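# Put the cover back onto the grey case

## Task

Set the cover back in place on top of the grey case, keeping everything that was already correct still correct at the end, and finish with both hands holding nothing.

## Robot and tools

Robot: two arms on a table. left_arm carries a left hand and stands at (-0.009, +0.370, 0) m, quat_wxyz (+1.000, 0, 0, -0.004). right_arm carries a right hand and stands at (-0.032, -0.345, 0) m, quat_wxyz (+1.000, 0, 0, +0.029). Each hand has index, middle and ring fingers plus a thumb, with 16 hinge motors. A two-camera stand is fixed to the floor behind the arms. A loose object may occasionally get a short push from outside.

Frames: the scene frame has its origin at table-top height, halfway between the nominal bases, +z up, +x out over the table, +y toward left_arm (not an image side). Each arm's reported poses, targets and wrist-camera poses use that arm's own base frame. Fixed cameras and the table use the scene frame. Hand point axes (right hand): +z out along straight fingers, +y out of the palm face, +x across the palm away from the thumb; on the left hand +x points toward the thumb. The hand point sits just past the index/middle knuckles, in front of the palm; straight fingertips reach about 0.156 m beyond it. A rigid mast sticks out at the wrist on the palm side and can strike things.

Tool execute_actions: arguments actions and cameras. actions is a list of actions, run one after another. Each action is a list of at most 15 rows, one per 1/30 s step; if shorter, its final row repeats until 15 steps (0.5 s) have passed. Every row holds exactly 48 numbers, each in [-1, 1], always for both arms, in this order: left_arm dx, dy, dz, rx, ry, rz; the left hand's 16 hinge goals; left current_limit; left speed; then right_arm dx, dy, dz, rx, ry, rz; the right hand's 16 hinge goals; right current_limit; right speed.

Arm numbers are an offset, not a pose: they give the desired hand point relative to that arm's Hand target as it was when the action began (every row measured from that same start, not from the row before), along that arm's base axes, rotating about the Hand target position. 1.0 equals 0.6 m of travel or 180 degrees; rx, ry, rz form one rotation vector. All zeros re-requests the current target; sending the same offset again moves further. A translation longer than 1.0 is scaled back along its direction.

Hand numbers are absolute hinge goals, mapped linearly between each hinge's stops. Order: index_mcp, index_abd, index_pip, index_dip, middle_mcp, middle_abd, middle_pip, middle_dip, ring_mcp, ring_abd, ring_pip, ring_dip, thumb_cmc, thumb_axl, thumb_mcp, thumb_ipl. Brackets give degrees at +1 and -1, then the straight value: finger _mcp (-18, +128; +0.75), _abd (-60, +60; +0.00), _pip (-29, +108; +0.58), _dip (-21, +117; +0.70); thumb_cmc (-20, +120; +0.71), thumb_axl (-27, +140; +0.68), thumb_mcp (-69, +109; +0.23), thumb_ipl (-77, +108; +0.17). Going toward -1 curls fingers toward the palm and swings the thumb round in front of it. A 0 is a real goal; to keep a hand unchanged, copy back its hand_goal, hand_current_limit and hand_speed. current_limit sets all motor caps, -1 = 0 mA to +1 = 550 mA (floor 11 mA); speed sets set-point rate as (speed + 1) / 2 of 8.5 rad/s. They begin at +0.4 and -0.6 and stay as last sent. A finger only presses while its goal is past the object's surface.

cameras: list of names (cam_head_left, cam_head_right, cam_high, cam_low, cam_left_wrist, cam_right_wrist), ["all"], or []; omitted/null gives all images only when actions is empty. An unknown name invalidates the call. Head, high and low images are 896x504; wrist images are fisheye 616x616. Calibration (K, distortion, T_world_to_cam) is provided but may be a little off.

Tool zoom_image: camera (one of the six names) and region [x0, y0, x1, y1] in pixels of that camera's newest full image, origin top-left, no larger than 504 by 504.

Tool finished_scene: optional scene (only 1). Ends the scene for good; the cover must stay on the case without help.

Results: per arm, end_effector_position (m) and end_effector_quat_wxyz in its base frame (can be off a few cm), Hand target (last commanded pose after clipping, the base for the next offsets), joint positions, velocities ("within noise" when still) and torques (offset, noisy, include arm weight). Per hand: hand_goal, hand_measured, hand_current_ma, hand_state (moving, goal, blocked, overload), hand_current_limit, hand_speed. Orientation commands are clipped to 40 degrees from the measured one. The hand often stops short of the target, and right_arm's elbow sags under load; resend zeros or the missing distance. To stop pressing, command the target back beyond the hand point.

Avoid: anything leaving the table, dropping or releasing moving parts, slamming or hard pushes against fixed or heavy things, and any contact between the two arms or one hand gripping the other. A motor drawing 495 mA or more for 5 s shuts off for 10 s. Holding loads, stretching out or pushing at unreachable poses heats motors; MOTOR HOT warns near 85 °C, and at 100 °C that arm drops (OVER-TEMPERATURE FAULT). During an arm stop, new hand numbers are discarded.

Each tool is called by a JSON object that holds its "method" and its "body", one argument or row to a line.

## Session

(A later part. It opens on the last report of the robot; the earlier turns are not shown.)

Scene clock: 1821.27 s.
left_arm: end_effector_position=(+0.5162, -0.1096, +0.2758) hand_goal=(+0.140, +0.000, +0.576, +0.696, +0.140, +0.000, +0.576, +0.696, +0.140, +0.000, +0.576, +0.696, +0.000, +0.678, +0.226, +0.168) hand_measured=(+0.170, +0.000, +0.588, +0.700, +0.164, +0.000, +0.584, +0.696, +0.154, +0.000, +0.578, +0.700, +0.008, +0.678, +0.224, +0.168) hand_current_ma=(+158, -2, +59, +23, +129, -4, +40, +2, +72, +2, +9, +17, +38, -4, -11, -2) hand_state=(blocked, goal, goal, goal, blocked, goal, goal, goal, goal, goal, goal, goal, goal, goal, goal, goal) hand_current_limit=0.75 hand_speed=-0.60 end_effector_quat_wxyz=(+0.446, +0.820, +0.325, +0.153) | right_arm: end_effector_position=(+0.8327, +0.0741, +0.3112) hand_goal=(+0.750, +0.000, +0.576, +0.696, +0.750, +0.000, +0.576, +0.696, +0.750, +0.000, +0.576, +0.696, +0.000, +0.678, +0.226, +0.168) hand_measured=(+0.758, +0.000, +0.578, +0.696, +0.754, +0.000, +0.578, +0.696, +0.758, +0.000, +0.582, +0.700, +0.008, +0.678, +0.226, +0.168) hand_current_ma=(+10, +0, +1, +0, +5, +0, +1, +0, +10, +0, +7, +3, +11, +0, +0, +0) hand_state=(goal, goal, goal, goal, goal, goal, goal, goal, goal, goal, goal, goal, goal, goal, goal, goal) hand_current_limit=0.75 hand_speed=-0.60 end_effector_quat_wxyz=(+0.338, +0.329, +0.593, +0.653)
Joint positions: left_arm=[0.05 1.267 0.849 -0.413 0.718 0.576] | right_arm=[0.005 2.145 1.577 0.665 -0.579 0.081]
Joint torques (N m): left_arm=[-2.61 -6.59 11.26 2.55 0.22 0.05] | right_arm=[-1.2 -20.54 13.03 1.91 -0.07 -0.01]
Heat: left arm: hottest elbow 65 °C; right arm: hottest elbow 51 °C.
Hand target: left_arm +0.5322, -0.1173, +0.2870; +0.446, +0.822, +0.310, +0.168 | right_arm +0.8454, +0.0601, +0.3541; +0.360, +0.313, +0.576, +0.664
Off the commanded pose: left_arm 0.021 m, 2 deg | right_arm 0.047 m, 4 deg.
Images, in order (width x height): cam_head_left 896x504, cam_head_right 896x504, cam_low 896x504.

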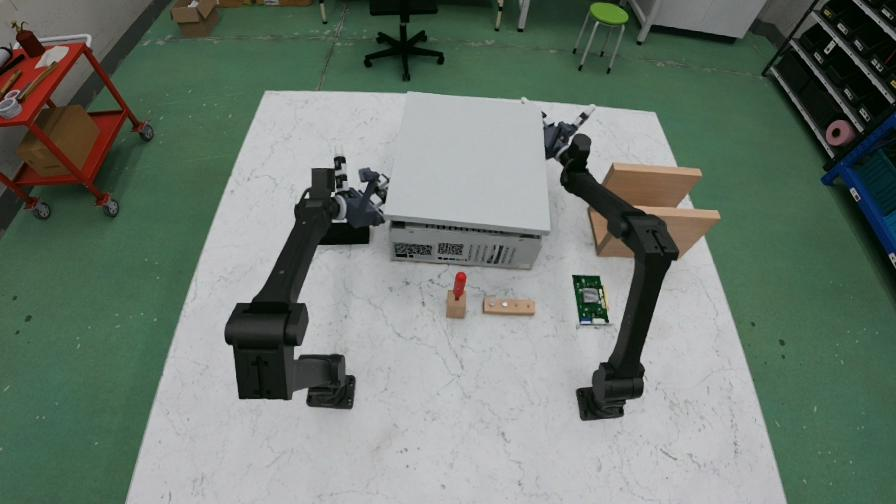

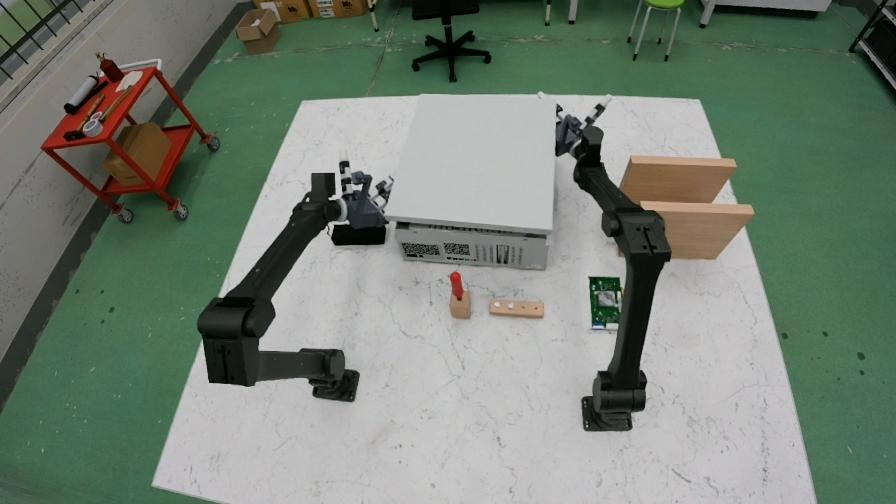

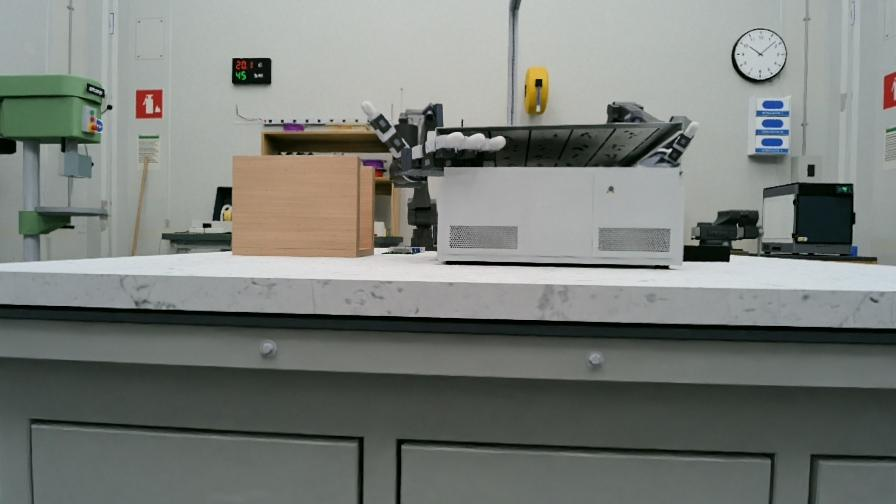

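{"method": "execute_actions", "body": {
  "actions": [
    [[0,-0.008,-0.033,0,0,0,0.14,0,0.576,0.696,0.14,0,0.576,0.696,0.14,0,0.576,0.696,0,0.678,0.226,0.168,0.75,-0.6,0.0,-0.01,-0.03,-0.0215,0.0324,0,0.75,0,0.576,0.696,0.75,0,0.576,0.696,0.75,0,0.576,0.696,0,0.678,0.226,0.168,0.75,-0.6]]
  ],
  "cameras": ["cam_head_left","cam_head_right","cam_low","cam_high"]
}}

{"method": "zoom_image", "body": {
  "camera": "cam_low",
  "region": [360, 80, 720, 280]
}}

{"method": "zoom_image", "body": {
  "camera": "cam_head_right",
  "region": [370, 180, 580, 290]
}}

Scene clock: 1884.07 s.
left_arm: end_effector_position=(+0.5243, -0.1137, +0.2777) hand_goal=(+0.140, +0.000, +0.576, +0.696, +0.140, +0.000, +0.576, +0.696, +0.140, +0.000, +0.576, +0.696, +0.000, +0.678, +0.226, +0.168) hand_measured=(+0.172, +0.000, +0.590, +0.700, +0.166, +0.000, +0.584, +0.696, +0.146, +0.000, +0.582, +0.700, +0.008, +0.678, +0.224, +0.168) hand_current_ma=(+166, +1, +65, +23, +130, -2, +40, +2, +28, +2, +28, +17, +38, -4, -11, -2) hand_state=(blocked, goal, goal, goal, blocked, goal, goal, goal, goal, goal, goal, goal, goal, goal, goal, goal) hand_current_limit=0.75 hand_speed=-0.60 end_effector_quat_wxyz=(+0.454, +0.815, +0.320, +0.165) | right_arm: end_effector_position=(+0.8370, +0.0718, +0.3087) hand_goal=(+0.750, +0.000, +0.576, +0.696, +0.750, +0.000, +0.576, +0.696, +0.750, +0.000, +0.576, +0.696, +0.000, +0.678, +0.226, +0.168) hand_measured=(+0.758, +0.000, +0.578, +0.696, +0.718, +0.000, +0.578, +0.696, +0.758, +0.000, +0.582, +0.700, +0.008, +0.678, +0.226, +0.168) hand_current_ma=(+10, +0, +1, +0, -72, +0, +1, +0, +10, +0, +7, +3, +11, +0, +0, +0) hand_state=(goal, goal, goal, goal, blocked, goal, goal, goal, goal, goal, goal, goal, goal, goal, goal, goal) hand_current_limit=0.75 hand_speed=-0.60 end_effector_quat_wxyz=(+0.328, +0.334, +0.624, +0.626)
Joint positions: left_arm=[0.037 1.286 0.849 -0.348 0.713 0.553] | right_arm=[-0.009 2.118 1.585 0.531 -0.605 0.009]
Joint torques (N m): left_arm=[-2.61 -6.48 8.83 2.66 0.04 0.16] | right_arm=[-1.26 -21.6 11.04 1.01 -0.03 -0.13]
Heat: left arm: hottest elbow 62 °C; right arm: hottest elbow 52 °C.
Hand target: left_arm +0.5322, -0.1221, +0.2672; +0.446, +0.822, +0.310, +0.168 | right_arm +0.8454, +0.0539, +0.3360; +0.341, +0.334, +0.616, +0.627
Off the commanded pose: left_arm 0.016 m, 2 deg | right_arm 0.034 m, 2 deg.
Images, in order (width x height): cam_head_left 896x504, cam_head_right 896x504, cam_high 896x504, cam_low 896x504.

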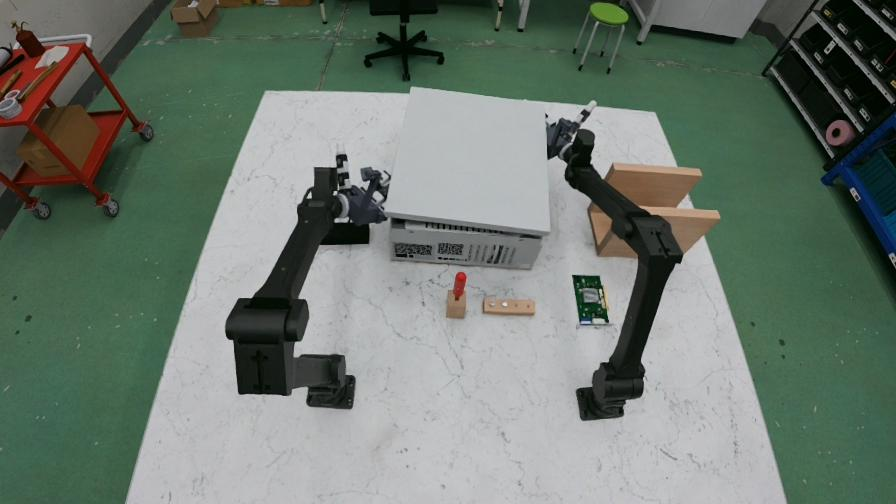

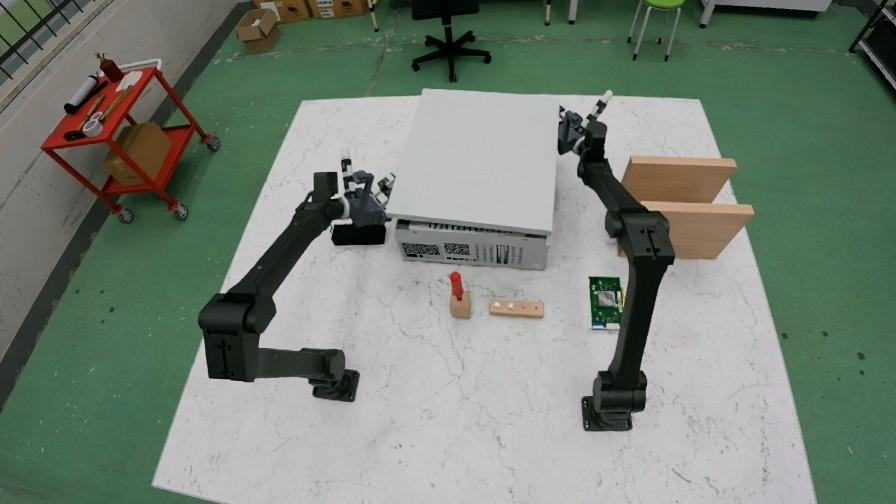

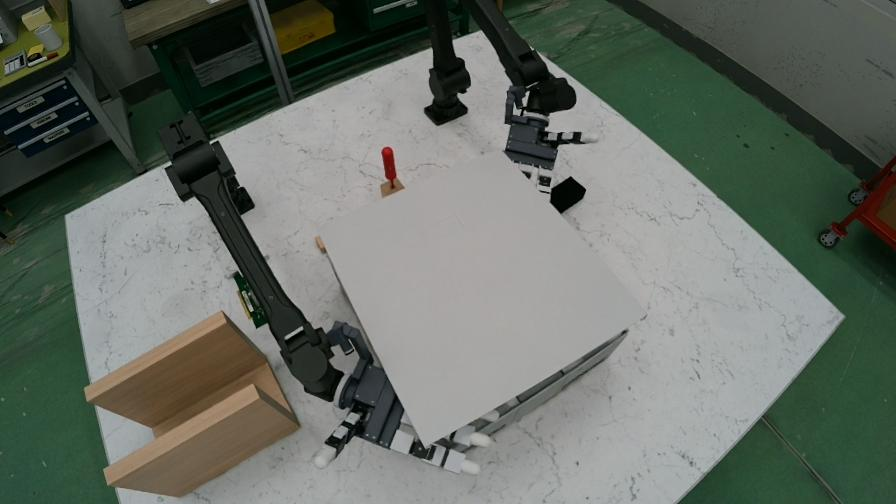

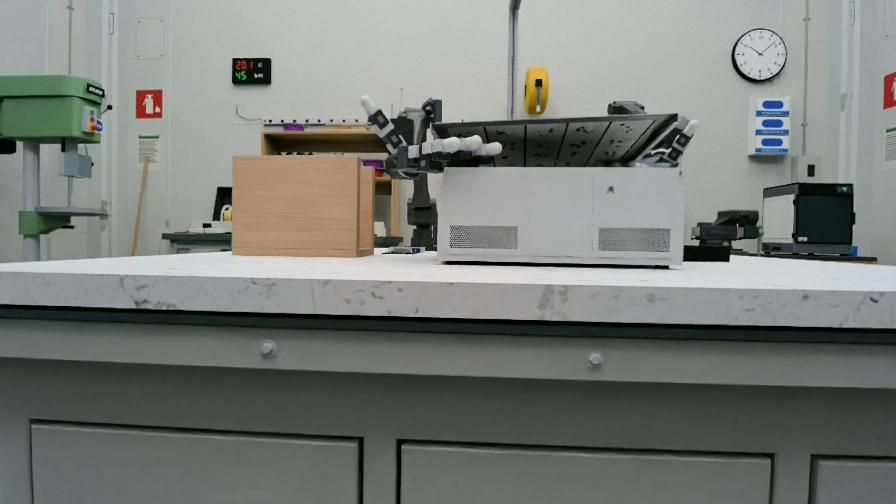

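Scaled by 1.400.

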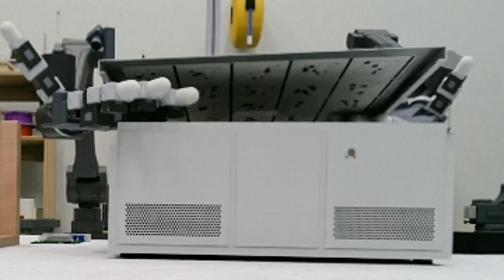

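Scaled by 2.400.

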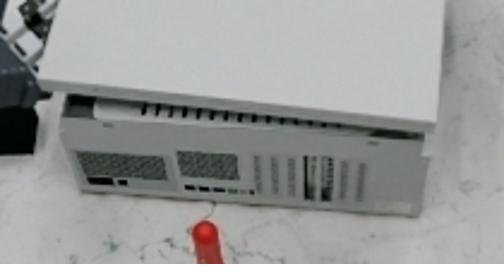

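{"method": "execute_actions", "body": {
  "actions": [
    [[-0.05,0.055,0.015,0,0,0,0.14,0,0.576,0.696,0.14,0,0.576,0.696,0.14,0,0.576,0.696,0,0.678,0.226,0.168,0.75,-0.6,0.0,0,0,0,0,0,0.75,0,0.576,0.696,0.75,0,0.576,0.696,0.75,0,0.576,0.696,0,0.678,0.226,0.168,0.75,-0.6]]
  ],
  "cameras": ["cam_head_left","cam_head_right","cam_low","cam_high"]
}}

{"method": "zoom_image", "body": {
  "camera": "cam_head_right",
  "region": [370, 80, 620, 290]
}}

{"method": "zoom_image", "body": {
  "camera": "cam_head_left",
  "region": [370, 80, 620, 290]
}}

{"method": "zoom_image", "body": {
  "camera": "cam_low",
  "region": [360, 80, 720, 280]
}}

Scene clock: 1913.53 s.
left_arm: end_effector_position=(+0.5086, -0.0885, +0.2728) hand_goal=(+0.140, +0.000, +0.576, +0.696, +0.140, +0.000, +0.576, +0.696, +0.140, +0.000, +0.576, +0.696, +0.000, +0.678, +0.226, +0.168) hand_measured=(+0.166, +0.000, +0.586, +0.700, +0.164, +0.000, +0.584, +0.696, +0.138, +0.006, +0.588, +0.700, +0.008, +0.678, +0.224, +0.168) hand_current_ma=(+138, +1, +44, +18, +127, -1, +39, +2, -8, +29, +55, +21, +40, -4, -11, -2) hand_state=(blocked, goal, goal, goal, blocked, goal, goal, goal, goal, goal, goal, goal, goal, goal, goal, goal) hand_current_limit=0.75 hand_speed=-0.60 end_effector_quat_wxyz=(+0.448, +0.818, +0.322, +0.162) | right_arm: end_effector_position=(+0.8367, +0.0725, +0.3088) hand_goal=(+0.750, +0.000, +0.576, +0.696, +0.750, +0.000, +0.576, +0.696, +0.750, +0.000, +0.576, +0.696, +0.000, +0.678, +0.226, +0.168) hand_measured=(+0.758, +0.000, +0.578, +0.696, +0.716, +0.000, +0.578, +0.696, +0.758, +0.000, +0.582, +0.700, +0.008, +0.678, +0.226, +0.168) hand_current_ma=(+11, +0, +1, +0, -79, +0, +1, +0, +10, +0, +7, +3, +11, +0, +0, +0) hand_state=(goal, goal, goal, goal, blocked, goal, goal, goal, goal, goal, goal, goal, goal, goal, goal, goal) hand_current_limit=0.75 hand_speed=-0.60 end_effector_quat_wxyz=(+0.330, +0.332, +0.626, +0.624)
Joint positions: left_arm=[0.107 1.256 0.825 -0.415 0.754 0.629] | right_arm=[-0.009 2.117 1.585 0.528 -0.605 0]
Joint torques (N m): left_arm=[-0.97 -10.34 7.82 1.02 0.98 0.31] | right_arm=[-1.08 -21.3 10.86 1.16 0 -0.01]
Heat: left arm: hottest elbow 59 °C; right arm: hottest elbow 53 °C.
Hand target: left_arm +0.5021, -0.0891, +0.2762; +0.446, +0.822, +0.310, +0.168 | right_arm +0.8454, +0.0539, +0.3359; +0.341, +0.334, +0.616, +0.627
Off the commanded pose: left_arm 0.007 m, 2 deg | right_arm 0.034 m, 2 deg.
Images, in order (width x height): cam_head_left 896x504, cam_head_right 896x504, cam_high 896x504, cam_low 896x504.

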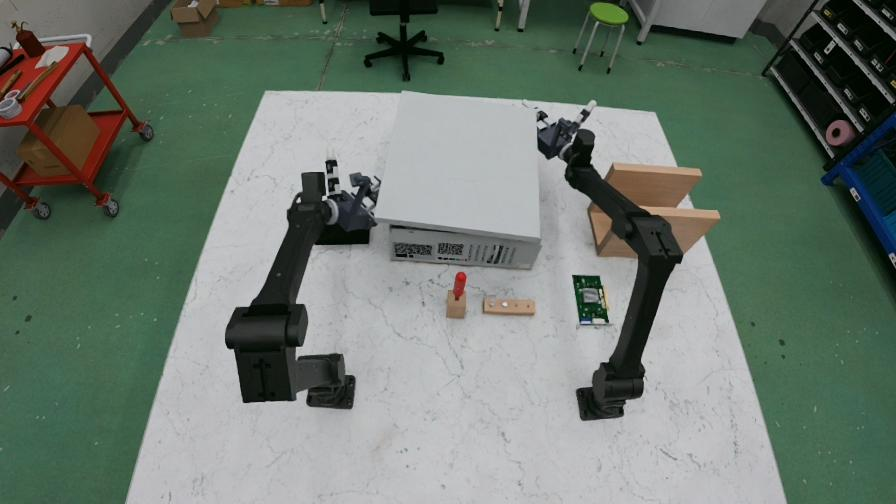

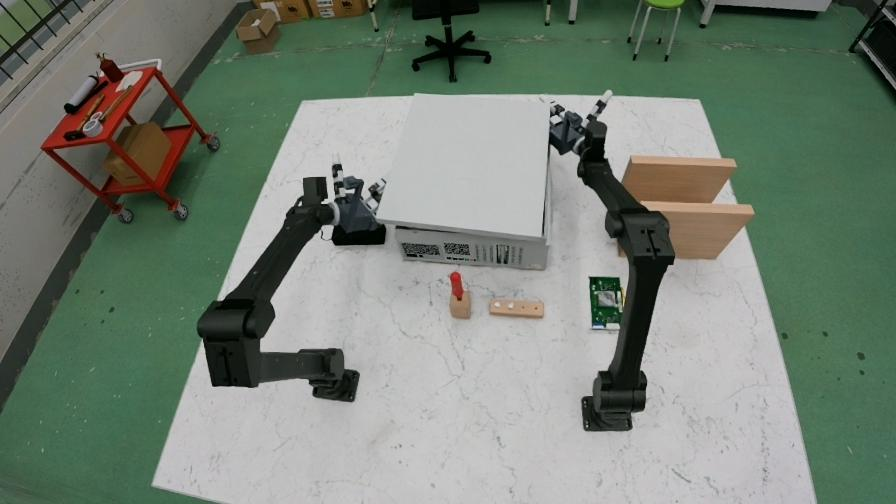

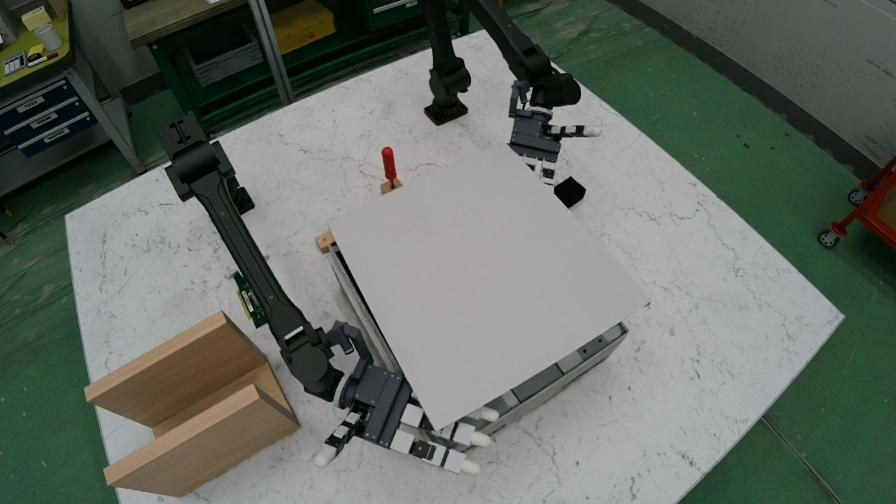

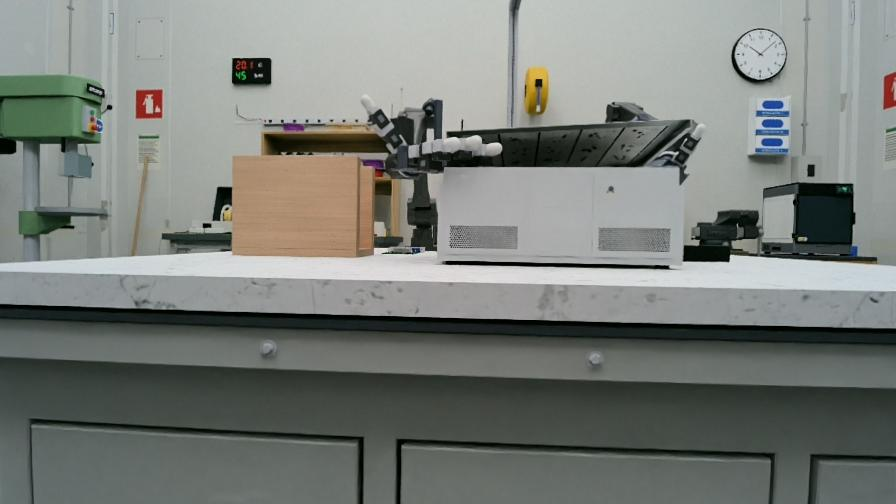

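Scaled by 2.016.

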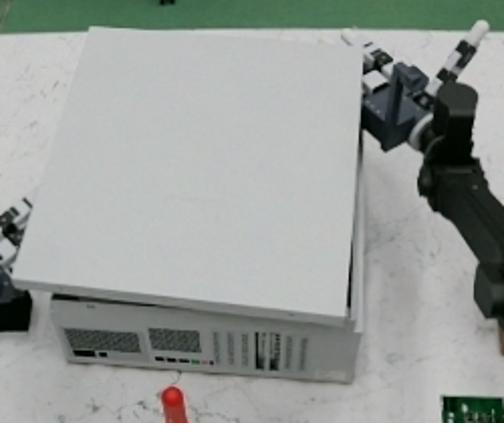

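Scaled by 2.016.

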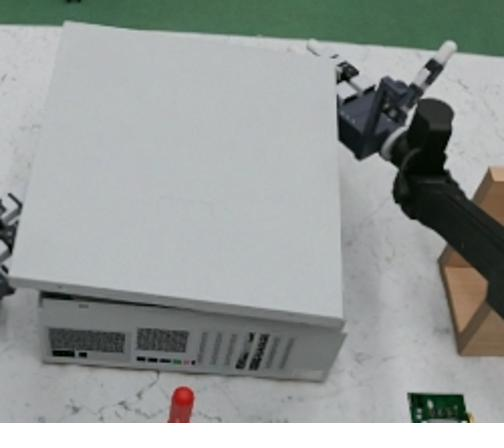

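Scaled by 1.400.

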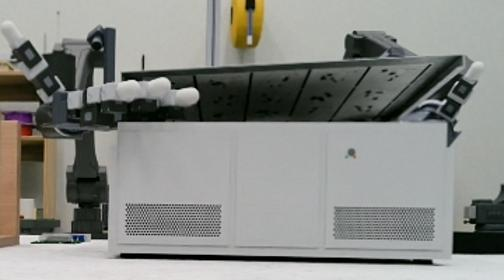

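{"method": "execute_actions", "body": {
  "actions": [
    [[0,0,0,0,0,0,0.14,0,0.576,0.696,0.14,0,0.576,0.696,0.14,0,0.576,0.696,0,0.678,0.226,0.168,0.75,-0.6,-0.01,-0.055,-0.01,0,0,0,0.75,0,0.576,0.696,0.75,0,0.576,0.696,0.75,0,0.576,0.696,0,0.678,0.226,0.168,0.75,-0.6]]
  ],
  "cameras": ["cam_head_left","cam_head_right","cam_low","cam_high"]
}}

{"method": "zoom_image", "body": {
  "camera": "cam_head_right",
  "region": [370, 80, 620, 290]
}}

{"method": "zoom_image", "body": {
  "camera": "cam_low",
  "region": [360, 80, 720, 280]
}}

Scene clock: 1935.67 s.
left_arm: end_effector_position=(+0.5080, -0.0892, +0.2731) hand_goal=(+0.140, +0.000, +0.576, +0.696, +0.140, +0.000, +0.576, +0.696, +0.140, +0.000, +0.576, +0.696, +0.000, +0.678, +0.226, +0.168) hand_measured=(+0.166, +0.000, +0.586, +0.700, +0.164, +0.000, +0.584, +0.696, +0.136, -0.002, +0.588, +0.700, +0.008, +0.678, +0.224, +0.168) hand_current_ma=(+137, +1, +44, +18, +126, -1, +39, +2, -21, -12, +55, +21, +40, -4, -11, -2) hand_state=(blocked, goal, goal, goal, blocked, goal, goal, goal, goal, goal, goal, goal, goal, goal, goal, goal) hand_current_limit=0.75 hand_speed=-0.60 end_effector_quat_wxyz=(+0.447, +0.820, +0.318, +0.164) | right_arm: end_effector_position=(+0.8343, +0.0537, +0.3092) hand_goal=(+0.750, +0.000, +0.576, +0.696, +0.750, +0.000, +0.576, +0.696, +0.750, +0.000, +0.576, +0.696, +0.000, +0.678, +0.226, +0.168) hand_measured=(+0.758, +0.000, +0.578, +0.696, +0.722, +0.000, +0.578, +0.696, +0.742, +0.000, +0.582, +0.700, +0.008, +0.678, +0.226, +0.168) hand_current_ma=(+11, +0, +1, +0, -56, +0, +1, +0, -11, +0, +7, +3, +11, +0, +0, +0) hand_state=(goal, goal, goal, goal, blocked, goal, goal, goal, goal, goal, goal, goal, goal, goal, goal, goal) hand_current_limit=0.75 hand_speed=-0.60 end_effector_quat_wxyz=(+0.323, +0.325, +0.629, +0.628)
Joint positions: left_arm=[0.107 1.255 0.825 -0.416 0.754 0.639] | right_arm=[-0.041 2.117 1.585 0.528 -0.659 0]
Joint torques (N m): left_arm=[-0.97 -10.29 7.86 0.96 0.98 0.19] | right_arm=[-2.32 -21.19 9.37 1.95 0.22 0]
Heat: left arm: hottest elbow 57 °C; right arm: hottest elbow 54 °C.
Hand target: left_arm +0.5022, -0.0890, +0.2761; +0.446, +0.822, +0.311, +0.168 | right_arm +0.8394, +0.0209, +0.3301; +0.341, +0.334, +0.616, +0.627
Off the commanded pose: left_arm 0.007 m, 1 deg | right_arm 0.039 m, 3 deg.
Images, in order (width x height): cam_head_left 896x504, cam_head_right 896x504, cam_high 896x504, cam_low 896x504.

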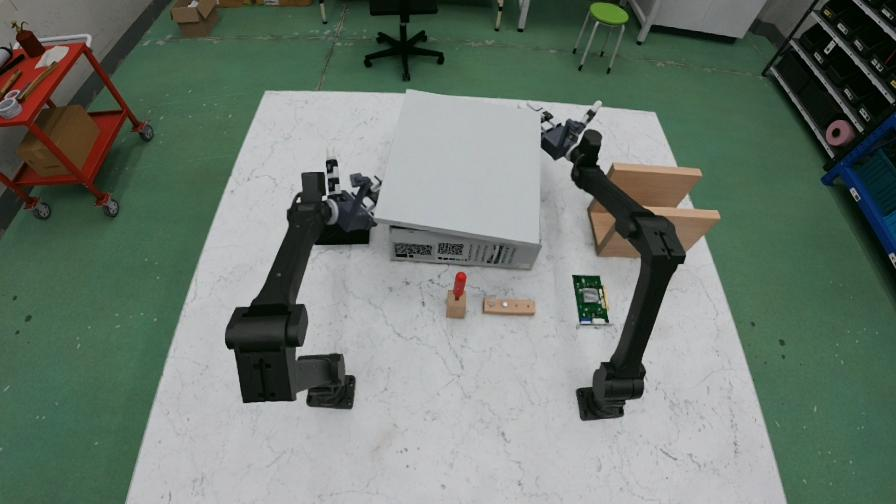

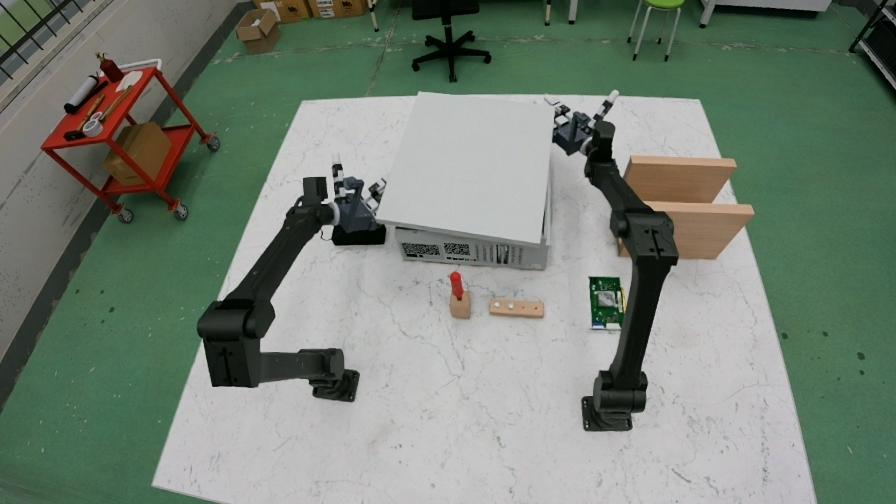

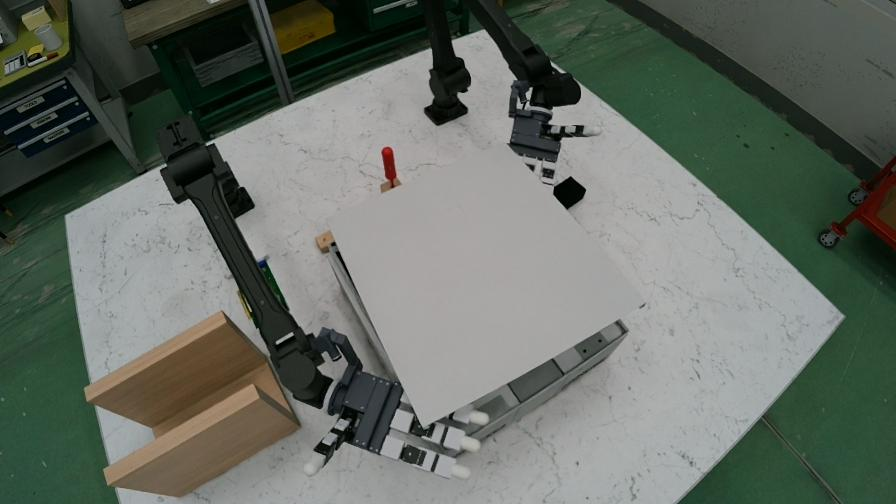

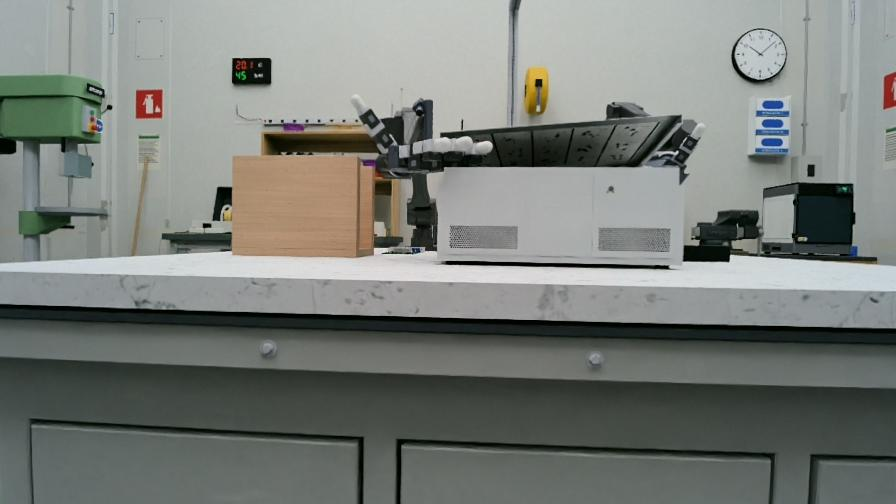

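Scaled by 2.016.

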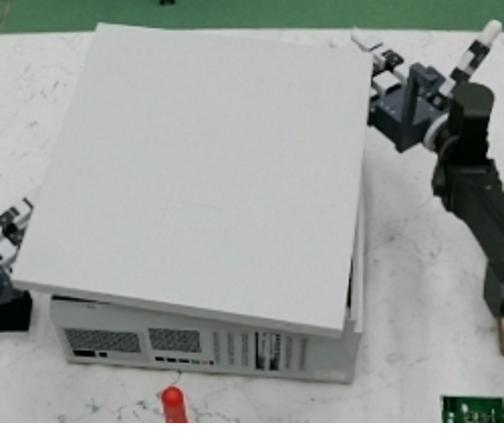

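Scaled by 1.400.

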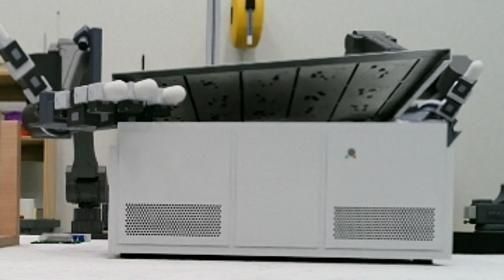

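{"method": "execute_actions", "body": {
  "actions": [
    [[0,0,0,0,0,0,0.14,0,0.576,0.696,0.14,0,0.576,0.696,0.14,0,0.576,0.696,0,0.678,0.226,0.168,0.75,-0.6,0.035,-0.06,-0.012,0,0,0,0.75,0,0.576,0.696,0.75,0,0.576,0.696,0.75,0,0.576,0.696,0,0.678,0.226,0.168,0.75,-0.6]]
  ],
  "cameras": ["cam_head_left","cam_head_right","cam_low","cam_high"]
}}

{"method": "zoom_image", "body": {
  "camera": "cam_head_right",
  "region": [370, 80, 620, 290]
}}

{"method": "zoom_image", "body": {
  "camera": "cam_low",
  "region": [360, 80, 720, 280]
}}

Scene clock: 1952.57 s.
left_arm: end_effector_position=(+0.5071, -0.0894, +0.2738) hand_goal=(+0.140, +0.000, +0.576, +0.696, +0.140, +0.000, +0.576, +0.696, +0.140, +0.000, +0.576, +0.696, +0.000, +0.678, +0.226, +0.168) hand_measured=(+0.164, +0.000, +0.584, +0.700, +0.162, +0.000, +0.584, +0.696, +0.144, -0.002, +0.596, +0.704, +0.008, +0.678, +0.224, +0.168) hand_current_ma=(+130, +1, +42, +17, +118, -1, +37, +2, +18, -9, +100, +42, +39, -4, -11, -2) hand_state=(blocked, goal, goal, goal, blocked, goal, goal, goal, goal, goal, blocked, goal, goal, goal, goal, goal) hand_current_limit=0.75 hand_speed=-0.60 end_effector_quat_wxyz=(+0.447, +0.820, +0.316, +0.165) | right_arm: end_effector_position=(+0.8464, +0.0027, +0.2959) hand_goal=(+0.750, +0.000, +0.576, +0.696, +0.750, +0.000, +0.576, +0.696, +0.750, +0.000, +0.576, +0.696, +0.000, +0.678, +0.226, +0.168) hand_measured=(+0.760, +0.000, +0.578, +0.696, +0.758, +0.000, +0.578, +0.696, +0.734, +0.000, +0.562, +0.698, +0.008, +0.678, +0.226, +0.168) hand_current_ma=(+13, +0, +1, +0, +10, +0, +1, +0, -29, +0, -21, +2, +11, +0, +0, +0) hand_state=(goal, goal, goal, goal, goal, goal, goal, goal, goal, goal, goal, goal, goal, goal, goal, goal) hand_current_limit=0.75 hand_speed=-0.60 end_effector_quat_wxyz=(+0.325, +0.340, +0.627, +0.621)
Joint positions: left_arm=[0.108 1.253 0.825 -0.419 0.755 0.645] | right_arm=[-0.108 2.157 1.629 0.505 -0.701 0.001]
Joint torques (N m): left_arm=[-0.97 -10.05 7.87 1.06 0.94 0.11] | right_arm=[-0.91 -19.84 12.88 1.59 -0.12 0.01]
Heat: left arm: hottest elbow 56 °C; right arm: hottest elbow 52 °C.
Hand target: left_arm +0.5022, -0.0891, +0.2761; +0.446, +0.822, +0.310, +0.168 | right_arm +0.8604, -0.0150, +0.3231; +0.341, +0.334, +0.616, +0.627
Off the commanded pose: left_arm 0.005 m, 1 deg | right_arm 0.035 m, 2 deg.
Images, in order (width x height): cam_head_left 896x504, cam_head_right 896x504, cam_high 896x504, cam_low 896x504.

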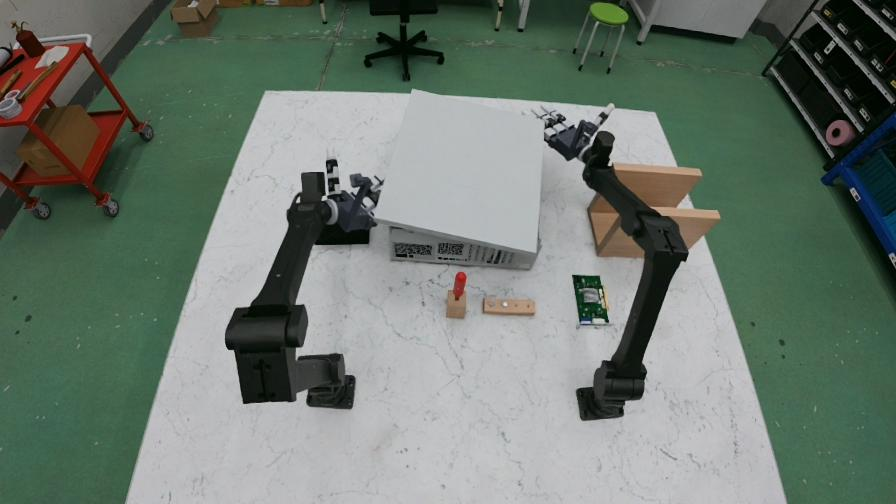

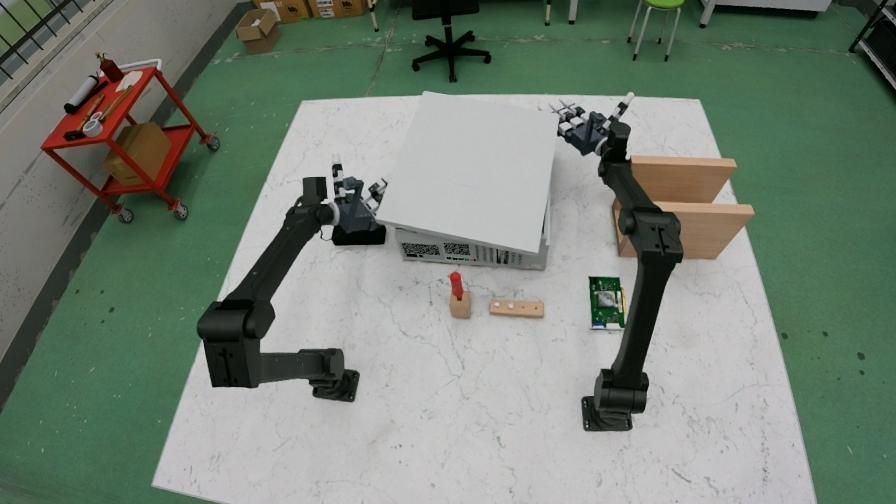

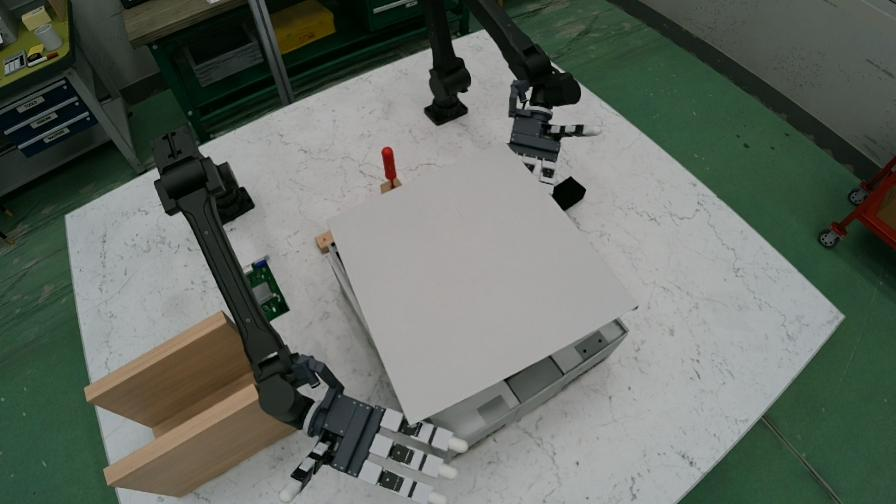

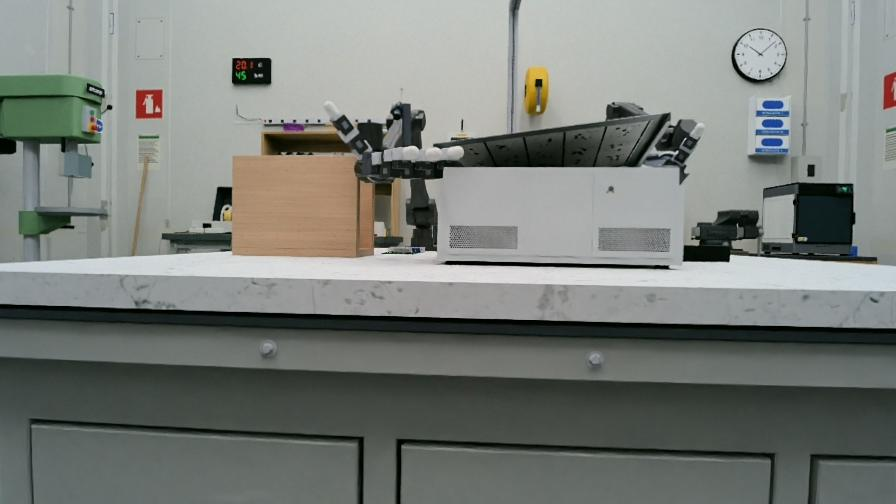

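Scaled by 2.016.

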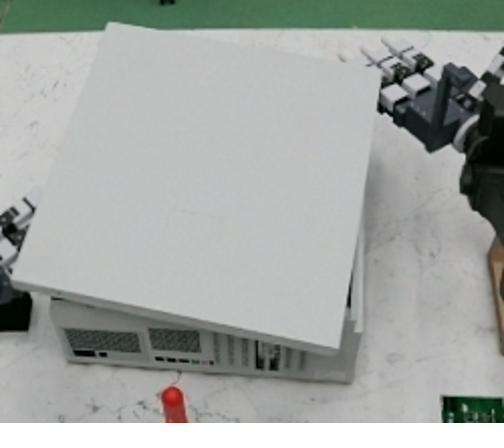

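Scaled by 1.400.

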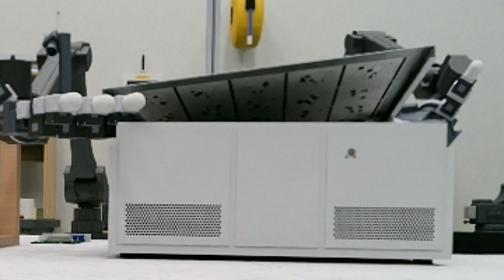

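{"method": "execute_actions", "body": {
  "actions": [
    [[0,0,0,0,0,0,0.14,0,0.576,0.696,0.14,0,0.576,0.696,0.14,0,0.576,0.696,0,0.678,0.226,0.168,0.75,-0.6,0.0,-0.05,0.0,0,0,-0.111,0.75,0,0.576,0.696,0.75,0,0.576,0.696,0.75,0,0.576,0.696,0,0.678,0.226,0.168,0.75,-0.6]]
  ],
  "cameras": ["cam_head_left","cam_head_right","cam_low","cam_high"]
}}

{"method": "zoom_image", "body": {
  "camera": "cam_head_right",
  "region": [370, 80, 620, 290]
}}

{"method": "zoom_image", "body": {
  "camera": "cam_low",
  "region": [360, 80, 720, 280]
}}

Scene clock: 1974.43 s.
left_arm: end_effector_position=(+0.5064, -0.0878, +0.2729) hand_goal=(+0.140, +0.000, +0.576, +0.696, +0.140, +0.000, +0.576, +0.696, +0.140, +0.000, +0.576, +0.696, +0.000, +0.678, +0.226, +0.168) hand_measured=(+0.200, +0.004, +0.608, +0.708, +0.184, -0.004, +0.594, +0.700, +0.140, +0.000, +0.606, +0.712, +0.008, +0.678, +0.224, +0.168) hand_current_ma=(+313, +10, +155, +62, +229, -20, +86, +16, -2, -4, +152, +80, +37, -4, -11, -2) hand_state=(blocked, goal, blocked, goal, blocked, goal, goal, goal, moving, goal, blocked, goal, goal, goal, goal, goal) hand_current_limit=0.75 hand_speed=-0.60 end_effector_quat_wxyz=(+0.446, +0.820, +0.321, +0.161) | right_arm: end_effector_position=(+0.8645, -0.0569, +0.2957) hand_goal=(+0.750, +0.000, +0.576, +0.696, +0.750, +0.000, +0.576, +0.696, +0.750, +0.000, +0.576, +0.696, +0.000, +0.678, +0.226, +0.168) hand_measured=(+0.760, +0.000, +0.578, +0.696, +0.758, +0.000, +0.578, +0.696, +0.758, -0.002, +0.576, +0.698, +0.008, +0.678, +0.226, +0.168) hand_current_ma=(+14, +0, +1, +0, +11, +0, +1, +0, +9, -1, +0, +2, +12, +0, +0, +0) hand_state=(goal, goal, goal, goal, goal, goal, goal, goal, goal, goal, goal, goal, goal, goal, goal, goal) hand_current_limit=0.75 hand_speed=-0.60 end_effector_quat_wxyz=(+0.436, +0.450, +0.555, +0.547)
Joint positions: left_arm=[0.111 1.251 0.825 -0.43 0.755 0.64] | right_arm=[-0.103 2.156 1.629 0.505 -0.318 0.002]
Joint torques (N m): left_arm=[-1.2 -9.88 7.9 1.58 0.96 0.18] | right_arm=[1.2 -23.06 8.27 2.88 0.08 -0.11]
Heat: left arm: hottest elbow 55 °C; right arm: hottest elbow 51 °C.
Hand target: left_arm +0.5021, -0.0891, +0.2761; +0.446, +0.822, +0.310, +0.168 | right_arm +0.8604, -0.0451, +0.3231; +0.445, +0.436, +0.548, +0.558
Off the commanded pose: left_arm 0.005 m, 1 deg | right_arm 0.030 m, 2 deg.
Images, in order (width x height): cam_head_left 896x504, cam_head_right 896x504, cam_high 896x504, cam_low 896x504.

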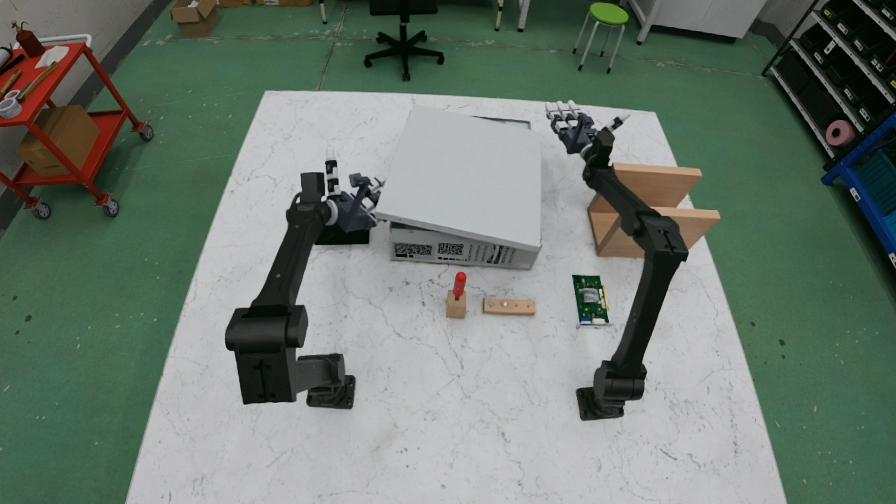

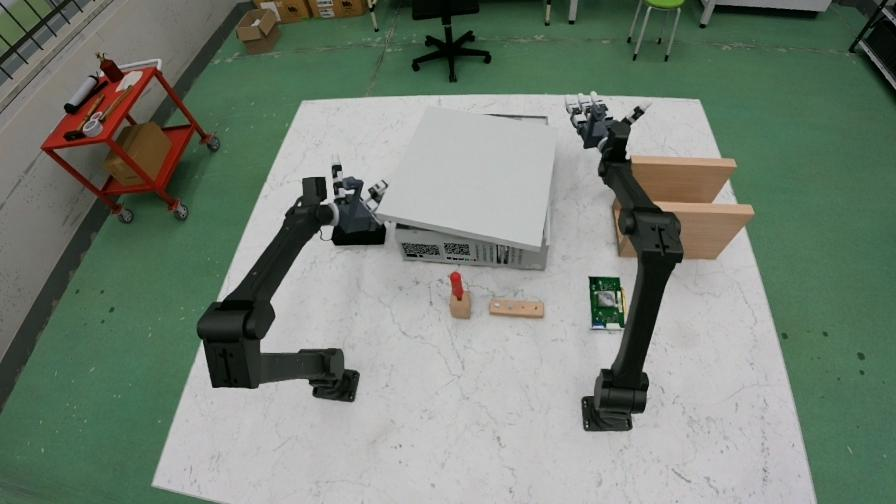

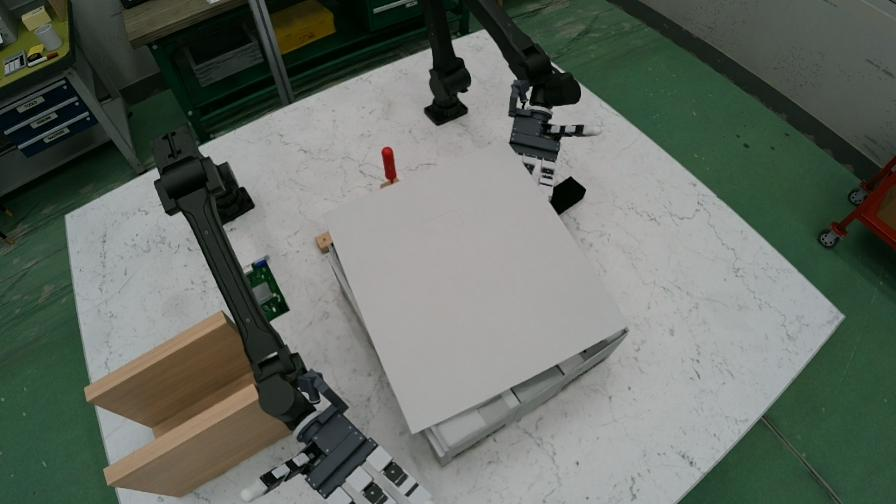

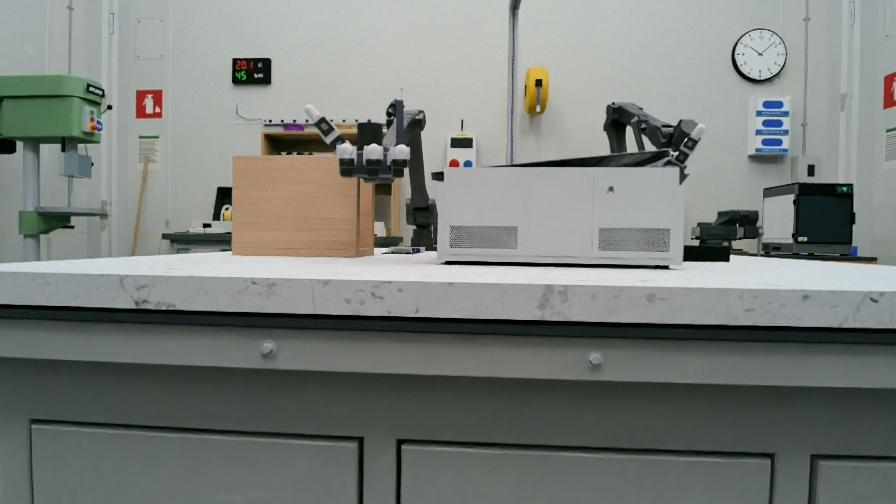

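Scaled by 2.016.

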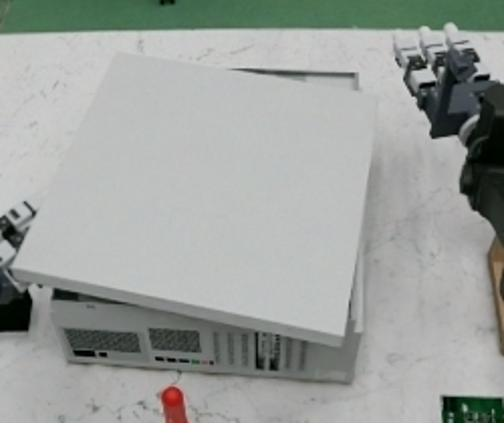

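Scaled by 1.400.

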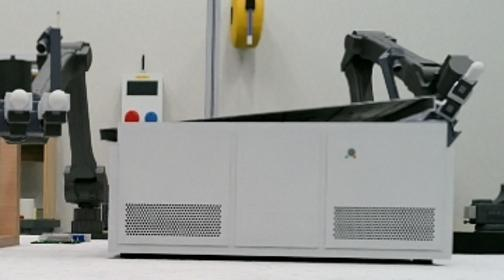

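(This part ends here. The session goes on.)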